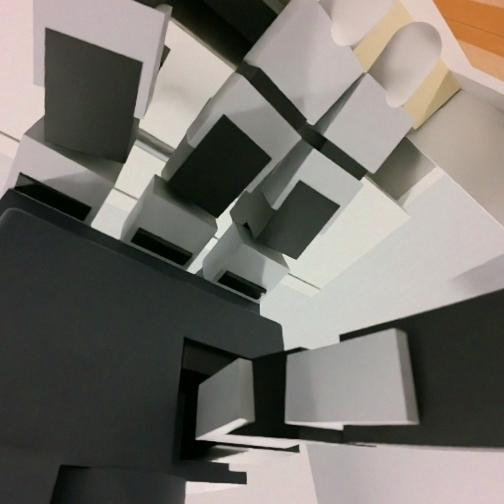

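Request:
{"op": "move", "data": {
  "target": [0.831, -0.05, 0.56, 0.487, -0.513, 0.513, -0.487],
  "min_time_s": 2
}}

Request:
{"op": "move", "data": {
  "target": [0.831, -0.05, 0.70, 0.487, -0.513, 0.513, -0.487],
  "min_time_s": 2
}}

Request:
{"op": "move", "data": {
  "base": {"translate_m": -0.45},
  "speeds": {"translate_m": 0.35}
}}

Request:
{"op": "move", "data": {
  "joints": {"joint_1_rad": -0.5, "joint_2_rad": -0.9, "joint_3_rad": 3.142, "joint_4_rad": -2.03, "joint_5_rad": 0, "joint_6_rad": -0.5, "joint_7_rad": 2.463, "hand_speed": -0.6, "hand_index_mcp": -0.479, "hand_middle_mcp": -0.479, "hand_ring_mcp": -0.479, "hand_ring_abd": 0, "hand_index_abd": 0, "hand_middle_abd": 0, "hand_thumb_cmc": 0.714, "hand_thumb_mcp": 0.225, "hand_index_pip": -0.591, "hand_middle_pip": -0.591, "hand_ring_pip": -0.591, "hand_index_dip": -0.174, "hand_middle_dip": -0.174, "hand_ring_dip": -0.174},
  "cameras": ["all"]
}}

Request:
{"op": "zoom_image", "data": {
  "camera": "wrist_camera",
  "region": [330, 40, 504, 280]
}}

Scene clock: 522.20 s.
move: done
base_odometry: x=-0.122 y=+1.028 heading=+0.458
base_tilt: forward=+0.6 right=-0.4
base_status: not commanded
joint_positions: joint_1_rad=+0.887 joint_2_rad=+1.409 joint_3_rad=+1.886 joint_4_rad=-1.905 joint_5_rad=+0.177 joint_6_rad=+0.986 joint_7_rad=+1.202 hand_index_mcp=-0.268 hand_index_abd=-0.079 hand_index_pip=+0.580 hand_index_dip=+0.699 hand_middle_mcp=-0.268 hand_middle_abd=+0.079 hand_middle_pip=+0.580 hand_middle_dip=+0.699 hand_ring_mcp=-0.420 hand_ring_abd=-0.296 hand_ring_pip=+0.576 hand_ring_dip=+0.696 hand_thumb_cmc=-0.653 hand_thumb_axl=+0.677 hand_thumb_mcp=+0.376 hand_thumb_ipl=+0.170 hand_current_limit=+0.400 hand_speed=-0.900
joint_status: not commanded
hand_state: goal,goal,goal,goal,goal,goal,goal,goal,goal,goal,goal,goal,goal,goal,goal,goal
index_mcp_current_ma: -4
index_abd_current_ma: 0
index_pip_current_ma: 0
index_dip_current_ma: 1
middle_mcp_current_ma: -4
middle_abd_current_ma: 0
middle_pip_current_ma: 0
middle_dip_current_ma: 1
ring_mcp_current_ma: 0
ring_abd_current_ma: 1
ring_pip_current_ma: 0
ring_dip_current_ma: 0
thumb_cmc_current_ma: 1
thumb_axl_current_ma: 0
thumb_mcp_current_ma: -2
thumb_ipl_current_ma: 1
hand_goal_index_mcp: -0.260
hand_goal_index_abd: -0.080
hand_goal_index_pip: 0.578
hand_goal_index_dip: 0.696
hand_goal_middle_mcp: -0.260
hand_goal_middle_abd: 0.080
hand_goal_middle_pip: 0.578
hand_goal_middle_dip: 0.696
hand_goal_ring_mcp: -0.420
hand_goal_ring_abd: -0.300
hand_goal_ring_pip: 0.576
hand_goal_ring_dip: 0.696
hand_goal_thumb_cmc: -0.656
hand_goal_thumb_axl: 0.678
hand_goal_thumb_mcp: 0.380
hand_goal_thumb_ipl: 0.168
motor_effort: joint_1_rad=+0(1) joint_2_rad=-30(31) joint_3_rad=-15(15) joint_4_rad=+2(3) joint_5_rad=+7(8) joint_6_rad=+3(3) joint_7_rad=+1(1)
hand_pose: x=+0.8378 y=-0.0500 z=+0.5658 quat_wxyz=(+0.495, -0.522, +0.481, -0.501) (m; base frame)
hand_target: x=+0.8310 y=-0.0500 z=+0.5600 quat_wxyz=(+0.487, -0.513, +0.513, -0.487) (m; base frame)
hand_status: done (0.009 m and 4.2 deg from the pose sent, 0.079 m and 3.8 deg at the start)
pictures: none

Scene clock: 524.77 s.
move: done
base_odometry: x=-0.122 y=+1.028 heading=+0.458
base_tilt: forward=+0.6 right=-0.4
base_status: not commanded
joint_positions: joint_1_rad=+0.887 joint_2_rad=+1.002 joint_3_rad=+1.886 joint_4_rad=-1.892 joint_5_rad=-0.107 joint_6_rad=+0.883 joint_7_rad=+1.073 hand_index_mcp=-0.268 hand_index_abd=-0.079 hand_index_pip=+0.580 hand_index_dip=+0.699 hand_middle_mcp=-0.268 hand_middle_abd=+0.079 hand_middle_pip=+0.580 hand_middle_dip=+0.699 hand_ring_mcp=-0.420 hand_ring_abd=-0.296 hand_ring_pip=+0.576 hand_ring_dip=+0.696 hand_thumb_cmc=-0.653 hand_thumb_axl=+0.677 hand_thumb_mcp=+0.376 hand_thumb_ipl=+0.170 hand_current_limit=+0.400 hand_speed=-0.900
joint_status: not commanded
hand_state: goal,goal,goal,goal,goal,goal,goal,goal,goal,goal,goal,goal,goal,goal,goal,goal
index_mcp_current_ma: -4
index_abd_current_ma: 0
index_pip_current_ma: 0
index_dip_current_ma: 1
middle_mcp_current_ma: -4
middle_abd_current_ma: 0
middle_pip_current_ma: 0
middle_dip_current_ma: 1
ring_mcp_current_ma: 0
ring_abd_current_ma: 1
ring_pip_current_ma: 0
ring_dip_current_ma: 0
thumb_cmc_current_ma: 1
thumb_axl_current_ma: 0
thumb_mcp_current_ma: -2
thumb_ipl_current_ma: 1
hand_goal_index_mcp: -0.260
hand_goal_index_abd: -0.080
hand_goal_index_pip: 0.578
hand_goal_index_dip: 0.696
hand_goal_middle_mcp: -0.260
hand_goal_middle_abd: 0.080
hand_goal_middle_pip: 0.578
hand_goal_middle_dip: 0.696
hand_goal_ring_mcp: -0.420
hand_goal_ring_abd: -0.300
hand_goal_ring_pip: 0.576
hand_goal_ring_dip: 0.696
hand_goal_thumb_cmc: -0.656
hand_goal_thumb_axl: 0.678
hand_goal_thumb_mcp: 0.380
hand_goal_thumb_ipl: 0.168
motor_effort: joint_1_rad=+0(1) joint_2_rad=-28(32) joint_3_rad=-12(15) joint_4_rad=+9(9) joint_5_rad=+5(8) joint_6_rad=+4(5) joint_7_rad=+0(1)
hand_pose: x=+0.8326 y=-0.0514 z=+0.7009 quat_wxyz=(+0.482, -0.519, +0.481, -0.516) (m; base frame)
hand_target: x=+0.8310 y=-0.0500 z=+0.7000 quat_wxyz=(+0.487, -0.513, +0.513, -0.487) (m; base frame)
hand_status: done (0.002 m and 5.0 deg from the pose sent, 0.134 m and 4.2 deg at the start)
pictures: none

Scene clock: 527.13 s.
move: done
base_odometry: x=-0.526 y=+0.829 heading=+0.459
base_tilt: forward=+0.5 right=-0.4
base_status: done
joint_positions: joint_1_rad=+0.890 joint_2_rad=+1.000 joint_3_rad=+1.886 joint_4_rad=-1.884 joint_5_rad=-0.110 joint_6_rad=+0.879 joint_7_rad=+1.072 hand_index_mcp=-0.268 hand_index_abd=-0.079 hand_index_pip=+0.580 hand_index_dip=+0.699 hand_middle_mcp=-0.268 hand_middle_abd=+0.079 hand_middle_pip=+0.580 hand_middle_dip=+0.699 hand_ring_mcp=-0.420 hand_ring_abd=-0.296 hand_ring_pip=+0.576 hand_ring_dip=+0.696 hand_thumb_cmc=-0.653 hand_thumb_axl=+0.677 hand_thumb_mcp=+0.377 hand_thumb_ipl=+0.170 hand_current_limit=+0.400 hand_speed=-0.900
joint_status: not commanded
hand_state: goal,goal,goal,goal,goal,goal,goal,goal,goal,goal,goal,goal,goal,goal,goal,goal
index_mcp_current_ma: -3
index_abd_current_ma: 0
index_pip_current_ma: 0
index_dip_current_ma: 1
middle_mcp_current_ma: -3
middle_abd_current_ma: 0
middle_pip_current_ma: 0
middle_dip_current_ma: 1
ring_mcp_current_ma: 0
ring_abd_current_ma: 1
ring_pip_current_ma: 0
ring_dip_current_ma: 0
thumb_cmc_current_ma: 1
thumb_axl_current_ma: 0
thumb_mcp_current_ma: -1
thumb_ipl_current_ma: 1
hand_goal_index_mcp: -0.260
hand_goal_index_abd: -0.080
hand_goal_index_pip: 0.578
hand_goal_index_dip: 0.696
hand_goal_middle_mcp: -0.260
hand_goal_middle_abd: 0.080
hand_goal_middle_pip: 0.578
hand_goal_middle_dip: 0.696
hand_goal_ring_mcp: -0.420
hand_goal_ring_abd: -0.300
hand_goal_ring_pip: 0.576
hand_goal_ring_dip: 0.696
hand_goal_thumb_cmc: -0.656
hand_goal_thumb_axl: 0.678
hand_goal_thumb_mcp: 0.380
hand_goal_thumb_ipl: 0.168
motor_effort: joint_1_rad=-1(5) joint_2_rad=-27(30) joint_3_rad=-13(14) joint_4_rad=+9(10) joint_5_rad=+6(7) joint_6_rad=+4(5) joint_7_rad=+0(1)
hand_pose: x=+0.8344 y=-0.0558 z=+0.7029 quat_wxyz=(+0.481, -0.516, +0.483, -0.518) (m; base frame)
hand_target: x=+0.8310 y=-0.0500 z=+0.7000 quat_wxyz=(+0.487, -0.513, +0.513, -0.487) (m; base frame)
hand_status: not commanded
pictures: none

Scene clock: 530.43 s.
move: done
base_odometry: x=-0.526 y=+0.829 heading=+0.459
base_tilt: forward=+0.5 right=-0.4
base_status: not commanded
joint_positions: joint_1_rad=-0.482 joint_2_rad=-0.877 joint_3_rad=+3.125 joint_4_rad=-2.005 joint_5_rad=-0.070 joint_6_rad=-0.430 joint_7_rad=+2.424 hand_index_mcp=-0.477 hand_index_abd=-0.001 hand_index_pip=-0.589 hand_index_dip=-0.171 hand_middle_mcp=-0.477 hand_middle_abd=+0.004 hand_middle_pip=-0.589 hand_middle_dip=-0.171 hand_ring_mcp=-0.477 hand_ring_abd=-0.001 hand_ring_pip=-0.589 hand_ring_dip=-0.171 hand_thumb_cmc=+0.718 hand_thumb_axl=+0.677 hand_thumb_mcp=+0.227 hand_thumb_ipl=+0.170 hand_current_limit=+0.400 hand_speed=-0.600
joint_status: all done
hand_state: goal,goal,goal,goal,goal,goal,goal,goal,goal,goal,goal,goal,goal,goal,goal,goal
index_mcp_current_ma: 0
index_abd_current_ma: 0
index_pip_current_ma: 0
index_dip_current_ma: 1
middle_mcp_current_ma: 0
middle_abd_current_ma: 1
middle_pip_current_ma: 0
middle_dip_current_ma: 1
ring_mcp_current_ma: 0
ring_abd_current_ma: 0
ring_pip_current_ma: 0
ring_dip_current_ma: 1
thumb_cmc_current_ma: 1
thumb_axl_current_ma: 0
thumb_mcp_current_ma: 0
thumb_ipl_current_ma: 0
hand_goal_index_mcp: -0.478
hand_goal_index_abd: 0.000
hand_goal_index_pip: -0.590
hand_goal_index_dip: -0.174
hand_goal_middle_mcp: -0.478
hand_goal_middle_abd: 0.000
hand_goal_middle_pip: -0.590
hand_goal_middle_dip: -0.174
hand_goal_ring_mcp: -0.478
hand_goal_ring_abd: 0.000
hand_goal_ring_pip: -0.590
hand_goal_ring_dip: -0.174
hand_goal_thumb_cmc: 0.714
hand_goal_thumb_axl: 0.678
hand_goal_thumb_mcp: 0.226
hand_goal_thumb_ipl: 0.168
motor_effort: joint_1_rad=-1(2) joint_2_rad=+7(29) joint_3_rad=+1(14) joint_4_rad=+18(19) joint_5_rad=+0(7) joint_6_rad=+8(9) joint_7_rad=+1(1)
hand_pose: x=+0.3797 y=+0.0716 z=+1.1347 quat_wxyz=(-0.099, -0.554, -0.432, -0.705) (m; base frame)
hand_target: x=+0.3795 y=+0.0627 z=+1.1115 quat_wxyz=(-0.134, -0.559, -0.466, -0.673) (m; base frame)
hand_status: not commanded
pictures: base_camera, wrist_camera
camera_calibration:
wrist_camera: T_world_to_cam=[[0.45317, -0.889191, -0.0630579, -0.0134939], [-0.659608, -0.286899, -0.694699, 1.01273], [0.599629, 0.35641, -0.716532, 0.686404], [0, 0, 0, 1]] pos_world=[0.262535, 0.0339129, 1.19452]

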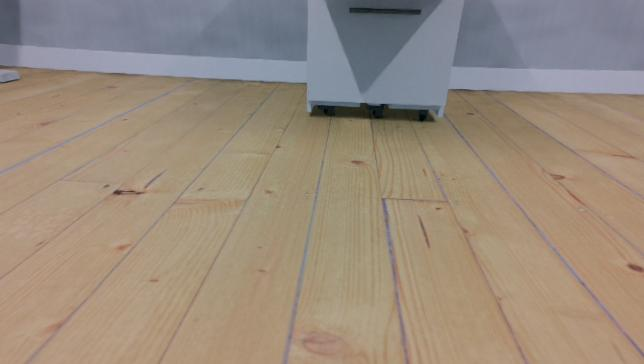

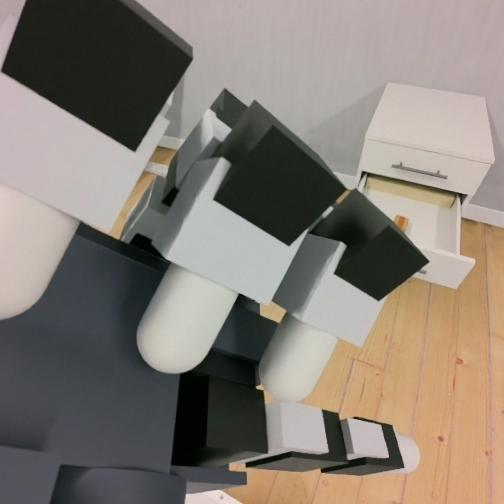

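Scaled by 2.100 from the camera's 504x504 image, which has a finer 720x720 frame.

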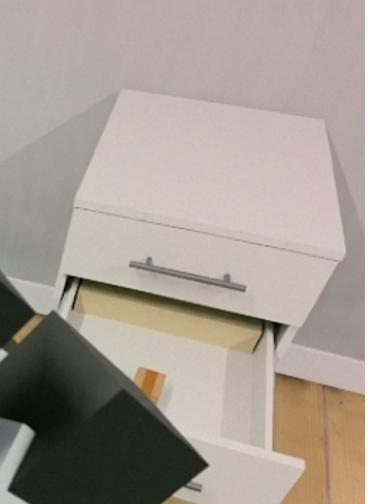

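Request:
{"op": "move", "data": {
  "target": [0.76, -0.05, 0.75, 0.487, -0.513, 0.513, -0.487]
}}

Request:
{"op": "move", "data": {
  "target": [0.78, -0.035, 0.55, 0.487, -0.513, 0.513, -0.487]
}}

Request:
{"op": "move", "data": {
  "target": [0.78, -0.01, 0.43, 0.487, -0.513, 0.513, -0.487]
}}

Request:
{"op": "move", "data": {
  "base": {"translate_m": 0.17},
  "speeds": {"translate_m": 0.2}
}}

Request:
{"op": "move", "data": {
  "base": {"translate_m": 0.30},
  "speeds": {"translate_m": 0.1},
  "cameras": ["all"]
}}

Scene clock: 549.07 s.
move: done
base_odometry: x=-0.526 y=+0.829 heading=+0.459
base_tilt: forward=+0.5 right=-0.4
base_status: not commanded
joint_positions: joint_1_rad=-0.295 joint_2_rad=+0.328 joint_3_rad=+3.757 joint_4_rad=-2.051 joint_5_rad=+0.362 joint_6_rad=+0.801 joint_7_rad=-0.460 hand_index_mcp=-0.477 hand_index_abd=-0.001 hand_index_pip=-0.589 hand_index_dip=-0.171 hand_middle_mcp=-0.477 hand_middle_abd=+0.004 hand_middle_pip=-0.589 hand_middle_dip=-0.171 hand_ring_mcp=-0.477 hand_ring_abd=-0.001 hand_ring_pip=-0.589 hand_ring_dip=-0.171 hand_thumb_cmc=+0.707 hand_thumb_axl=+0.677 hand_thumb_mcp=+0.227 hand_thumb_ipl=+0.170 hand_current_limit=+0.400 hand_speed=-0.600
joint_status: not commanded
hand_state: goal,goal,goal,goal,goal,goal,goal,goal,goal,goal,goal,goal,goal,goal,goal,goal
index_mcp_current_ma: 0
index_abd_current_ma: 0
index_pip_current_ma: 0
index_dip_current_ma: 1
middle_mcp_current_ma: 0
middle_abd_current_ma: 1
middle_pip_current_ma: 0
middle_dip_current_ma: 1
ring_mcp_current_ma: 0
ring_abd_current_ma: 0
ring_pip_current_ma: 0
ring_dip_current_ma: 1
thumb_cmc_current_ma: -3
thumb_axl_current_ma: 0
thumb_mcp_current_ma: 0
thumb_ipl_current_ma: 0
hand_goal_index_mcp: -0.478
hand_goal_index_abd: 0.000
hand_goal_index_pip: -0.590
hand_goal_index_dip: -0.174
hand_goal_middle_mcp: -0.478
hand_goal_middle_abd: 0.000
hand_goal_middle_pip: -0.590
hand_goal_middle_dip: -0.174
hand_goal_ring_mcp: -0.478
hand_goal_ring_abd: 0.000
hand_goal_ring_pip: -0.590
hand_goal_ring_dip: -0.174
hand_goal_thumb_cmc: 0.714
hand_goal_thumb_axl: 0.678
hand_goal_thumb_mcp: 0.226
hand_goal_thumb_ipl: 0.168
motor_effort: joint_1_rad=+0(1) joint_2_rad=-23(24) joint_3_rad=+3(3) joint_4_rad=+15(19) joint_5_rad=-3(4) joint_6_rad=+8(8) joint_7_rad=+0(1)
hand_pose: x=+0.7633 y=-0.0521 z=+0.7726 quat_wxyz=(+0.486, -0.493, +0.522, -0.497) (m; base frame)
hand_target: x=+0.7600 y=-0.0500 z=+0.7500 quat_wxyz=(+0.487, -0.513, +0.513, -0.487) (m; base frame)
hand_status: done (0.023 m and 2.8 deg from the pose sent, 0.554 m and 138.1 deg at the start)
pictures: none

Scene clock: 551.13 s.
move: done
base_odometry: x=-0.526 y=+0.829 heading=+0.459
base_tilt: forward=+0.6 right=-0.4
base_status: not commanded
joint_positions: joint_1_rad=-0.501 joint_2_rad=+1.092 joint_3_rad=+4.148 joint_4_rad=-2.127 joint_5_rad=+0.170 joint_6_rad=+1.391 joint_7_rad=-0.864 hand_index_mcp=-0.477 hand_index_abd=-0.001 hand_index_pip=-0.589 hand_index_dip=-0.171 hand_middle_mcp=-0.477 hand_middle_abd=+0.004 hand_middle_pip=-0.589 hand_middle_dip=-0.171 hand_ring_mcp=-0.477 hand_ring_abd=-0.001 hand_ring_pip=-0.589 hand_ring_dip=-0.171 hand_thumb_cmc=+0.707 hand_thumb_axl=+0.677 hand_thumb_mcp=+0.227 hand_thumb_ipl=+0.170 hand_current_limit=+0.400 hand_speed=-0.600
joint_status: not commanded
hand_state: goal,goal,goal,goal,goal,goal,goal,goal,goal,goal,goal,goal,goal,goal,goal,goal
index_mcp_current_ma: 0
index_abd_current_ma: 0
index_pip_current_ma: 0
index_dip_current_ma: 1
middle_mcp_current_ma: 0
middle_abd_current_ma: 1
middle_pip_current_ma: 0
middle_dip_current_ma: 1
ring_mcp_current_ma: 0
ring_abd_current_ma: 0
ring_pip_current_ma: 0
ring_dip_current_ma: 1
thumb_cmc_current_ma: -3
thumb_axl_current_ma: 0
thumb_mcp_current_ma: 0
thumb_ipl_current_ma: 0
hand_goal_index_mcp: -0.478
hand_goal_index_abd: 0.000
hand_goal_index_pip: -0.590
hand_goal_index_dip: -0.174
hand_goal_middle_mcp: -0.478
hand_goal_middle_abd: 0.000
hand_goal_middle_pip: -0.590
hand_goal_middle_dip: -0.174
hand_goal_ring_mcp: -0.478
hand_goal_ring_abd: 0.000
hand_goal_ring_pip: -0.590
hand_goal_ring_dip: -0.174
hand_goal_thumb_cmc: 0.714
hand_goal_thumb_axl: 0.678
hand_goal_thumb_mcp: 0.226
hand_goal_thumb_ipl: 0.168
motor_effort: joint_1_rad=+0(1) joint_2_rad=-29(30) joint_3_rad=+10(11) joint_4_rad=+5(15) joint_5_rad=-7(7) joint_6_rad=+5(7) joint_7_rad=+0(1)
hand_pose: x=+0.7807 y=-0.0358 z=+0.5460 quat_wxyz=(+0.472, -0.530, +0.521, -0.474) (m; base frame)
hand_target: x=+0.7800 y=-0.0350 z=+0.5500 quat_wxyz=(+0.487, -0.513, +0.513, -0.487) (m; base frame)
hand_status: done (0.004 m and 3.1 deg from the pose sent, 0.224 m and 2.8 deg at the start)
pictures: none

Scene clock: 553.20 s.
move: done
base_odometry: x=-0.526 y=+0.829 heading=+0.459
base_tilt: forward=+0.6 right=-0.4
base_status: not commanded
joint_positions: joint_1_rad=-0.696 joint_2_rad=+1.650 joint_3_rad=+4.303 joint_4_rad=-2.082 joint_5_rad=-0.221 joint_6_rad=+1.392 joint_7_rad=-1.267 hand_index_mcp=-0.477 hand_index_abd=-0.001 hand_index_pip=-0.589 hand_index_dip=-0.171 hand_middle_mcp=-0.477 hand_middle_abd=+0.004 hand_middle_pip=-0.589 hand_middle_dip=-0.171 hand_ring_mcp=-0.477 hand_ring_abd=-0.001 hand_ring_pip=-0.589 hand_ring_dip=-0.171 hand_thumb_cmc=+0.707 hand_thumb_axl=+0.677 hand_thumb_mcp=+0.227 hand_thumb_ipl=+0.170 hand_current_limit=+0.400 hand_speed=-0.600
joint_status: not commanded
hand_state: goal,goal,goal,goal,goal,goal,goal,goal,goal,goal,goal,goal,goal,goal,goal,goal
index_mcp_current_ma: 0
index_abd_current_ma: 0
index_pip_current_ma: 0
index_dip_current_ma: 1
middle_mcp_current_ma: 0
middle_abd_current_ma: 1
middle_pip_current_ma: 0
middle_dip_current_ma: 1
ring_mcp_current_ma: 0
ring_abd_current_ma: 0
ring_pip_current_ma: 0
ring_dip_current_ma: 1
thumb_cmc_current_ma: -3
thumb_axl_current_ma: 0
thumb_mcp_current_ma: 0
thumb_ipl_current_ma: 0
hand_goal_index_mcp: -0.478
hand_goal_index_abd: 0.000
hand_goal_index_pip: -0.590
hand_goal_index_dip: -0.174
hand_goal_middle_mcp: -0.478
hand_goal_middle_abd: 0.000
hand_goal_middle_pip: -0.590
hand_goal_middle_dip: -0.174
hand_goal_ring_mcp: -0.478
hand_goal_ring_abd: 0.000
hand_goal_ring_pip: -0.590
hand_goal_ring_dip: -0.174
hand_goal_thumb_cmc: 0.714
hand_goal_thumb_axl: 0.678
hand_goal_thumb_mcp: 0.226
hand_goal_thumb_ipl: 0.168
motor_effort: joint_1_rad=+0(1) joint_2_rad=-27(30) joint_3_rad=+13(14) joint_4_rad=-2(5) joint_5_rad=-9(9) joint_6_rad=+2(5) joint_7_rad=+0(1)
hand_pose: x=+0.7722 y=-0.0195 z=+0.4220 quat_wxyz=(+0.464, -0.521, +0.533, -0.480) (m; base frame)
hand_target: x=+0.7800 y=-0.0100 z=+0.4300 quat_wxyz=(+0.487, -0.513, +0.513, -0.487) (m; base frame)
hand_status: done (0.015 m and 3.7 deg from the pose sent, 0.119 m and 3.1 deg at the start)
pictures: none

Scene clock: 554.80 s.
move: done
base_odometry: x=-0.373 y=+0.905 heading=+0.460
base_tilt: forward=+0.5 right=-0.4
base_status: done
joint_positions: joint_1_rad=-0.700 joint_2_rad=+1.653 joint_3_rad=+4.307 joint_4_rad=-2.075 joint_5_rad=-0.225 joint_6_rad=+1.392 joint_7_rad=-1.268 hand_index_mcp=-0.477 hand_index_abd=-0.001 hand_index_pip=-0.589 hand_index_dip=-0.171 hand_middle_mcp=-0.477 hand_middle_abd=+0.003 hand_middle_pip=-0.589 hand_middle_dip=-0.171 hand_ring_mcp=-0.477 hand_ring_abd=-0.001 hand_ring_pip=-0.589 hand_ring_dip=-0.171 hand_thumb_cmc=+0.707 hand_thumb_axl=+0.677 hand_thumb_mcp=+0.227 hand_thumb_ipl=+0.170 hand_current_limit=+0.400 hand_speed=-0.600
joint_status: not commanded
hand_state: goal,goal,goal,goal,goal,goal,goal,goal,goal,goal,goal,goal,goal,goal,goal,goal
index_mcp_current_ma: 0
index_abd_current_ma: 0
index_pip_current_ma: 0
index_dip_current_ma: 1
middle_mcp_current_ma: 0
middle_abd_current_ma: 1
middle_pip_current_ma: 0
middle_dip_current_ma: 1
ring_mcp_current_ma: 0
ring_abd_current_ma: 0
ring_pip_current_ma: 0
ring_dip_current_ma: 1
thumb_cmc_current_ma: -3
thumb_axl_current_ma: 0
thumb_mcp_current_ma: 0
thumb_ipl_current_ma: 0
hand_goal_index_mcp: -0.478
hand_goal_index_abd: 0.000
hand_goal_index_pip: -0.590
hand_goal_index_dip: -0.174
hand_goal_middle_mcp: -0.478
hand_goal_middle_abd: 0.000
hand_goal_middle_pip: -0.590
hand_goal_middle_dip: -0.174
hand_goal_ring_mcp: -0.478
hand_goal_ring_abd: 0.000
hand_goal_ring_pip: -0.590
hand_goal_ring_dip: -0.174
hand_goal_thumb_cmc: 0.714
hand_goal_thumb_axl: 0.678
hand_goal_thumb_mcp: 0.226
hand_goal_thumb_ipl: 0.168
motor_effort: joint_1_rad=+0(1) joint_2_rad=-27(28) joint_3_rad=+13(14) joint_4_rad=-2(3) joint_5_rad=-8(9) joint_6_rad=+2(2) joint_7_rad=+0(1)
hand_pose: x=+0.7750 y=-0.0155 z=+0.4236 quat_wxyz=(+0.467, -0.522, +0.529, -0.479) (m; base frame)
hand_target: x=+0.7800 y=-0.0100 z=+0.4300 quat_wxyz=(+0.487, -0.513, +0.513, -0.487) (m; base frame)
hand_status: not commanded
pictures: none

Scene clock: 558.40 s.
move: done
base_odometry: x=-0.104 y=+1.038 heading=+0.461
base_tilt: forward=+0.6 right=-0.4
base_status: done
joint_positions: joint_1_rad=-0.705 joint_2_rad=+1.654 joint_3_rad=+4.308 joint_4_rad=-2.075 joint_5_rad=-0.227 joint_6_rad=+1.392 joint_7_rad=-1.270 hand_index_mcp=-0.492 hand_index_abd=-0.001 hand_index_pip=-0.582 hand_index_dip=-0.175 hand_middle_mcp=-0.477 hand_middle_abd=+0.003 hand_middle_pip=-0.589 hand_middle_dip=-0.171 hand_ring_mcp=-0.477 hand_ring_abd=-0.001 hand_ring_pip=-0.589 hand_ring_dip=-0.171 hand_thumb_cmc=+0.707 hand_thumb_axl=+0.677 hand_thumb_mcp=+0.227 hand_thumb_ipl=+0.170 hand_current_limit=+0.400 hand_speed=-0.600
joint_status: not commanded
hand_state: goal,goal,goal,goal,goal,goal,goal,goal,goal,goal,goal,goal,goal,goal,goal,goal
index_mcp_current_ma: -9
index_abd_current_ma: 0
index_pip_current_ma: 3
index_dip_current_ma: 0
middle_mcp_current_ma: 0
middle_abd_current_ma: 1
middle_pip_current_ma: 0
middle_dip_current_ma: 1
ring_mcp_current_ma: 0
ring_abd_current_ma: 0
ring_pip_current_ma: 0
ring_dip_current_ma: 1
thumb_cmc_current_ma: -3
thumb_axl_current_ma: 0
thumb_mcp_current_ma: 0
thumb_ipl_current_ma: 0
hand_goal_index_mcp: -0.478
hand_goal_index_abd: 0.000
hand_goal_index_pip: -0.590
hand_goal_index_dip: -0.174
hand_goal_middle_mcp: -0.478
hand_goal_middle_abd: 0.000
hand_goal_middle_pip: -0.590
hand_goal_middle_dip: -0.174
hand_goal_ring_mcp: -0.478
hand_goal_ring_abd: 0.000
hand_goal_ring_pip: -0.590
hand_goal_ring_dip: -0.174
hand_goal_thumb_cmc: 0.714
hand_goal_thumb_axl: 0.678
hand_goal_thumb_mcp: 0.226
hand_goal_thumb_ipl: 0.168
motor_effort: joint_1_rad=-1(2) joint_2_rad=-28(29) joint_3_rad=+13(14) joint_4_rad=-2(3) joint_5_rad=-9(10) joint_6_rad=+2(3) joint_7_rad=+0(1)
hand_pose: x=+0.7750 y=-0.0128 z=+0.4238 quat_wxyz=(+0.469, -0.522, +0.528, -0.478) (m; base frame)
hand_target: x=+0.7800 y=-0.0100 z=+0.4300 quat_wxyz=(+0.487, -0.513, +0.513, -0.487) (m; base frame)
hand_status: not commanded
pictures: base_camera, wrist_camera
camera_calibration:
wrist_camera: T_world_to_cam=[[-0.106511, 0.75807, -0.643417, 0.388274], [-0.657202, 0.431922, 0.617681, 0.206547], [0.746151, 0.488645, 0.452201, -0.637133], [0, 0, 0, 1]] pos_world=[0.652496, -0.0722197, 0.410354]

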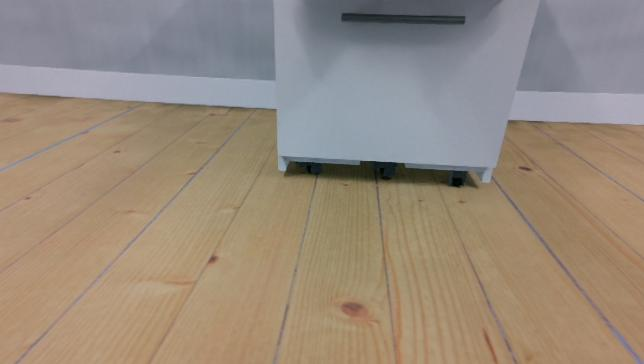

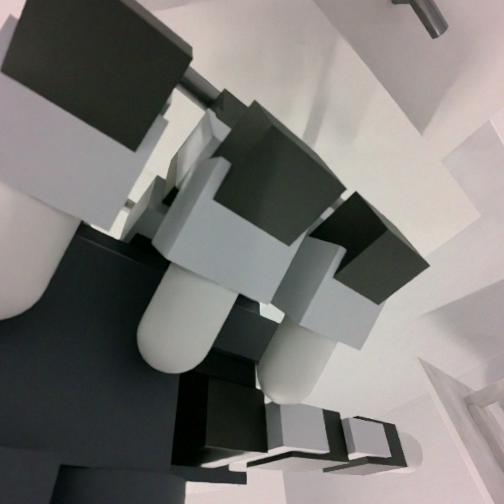

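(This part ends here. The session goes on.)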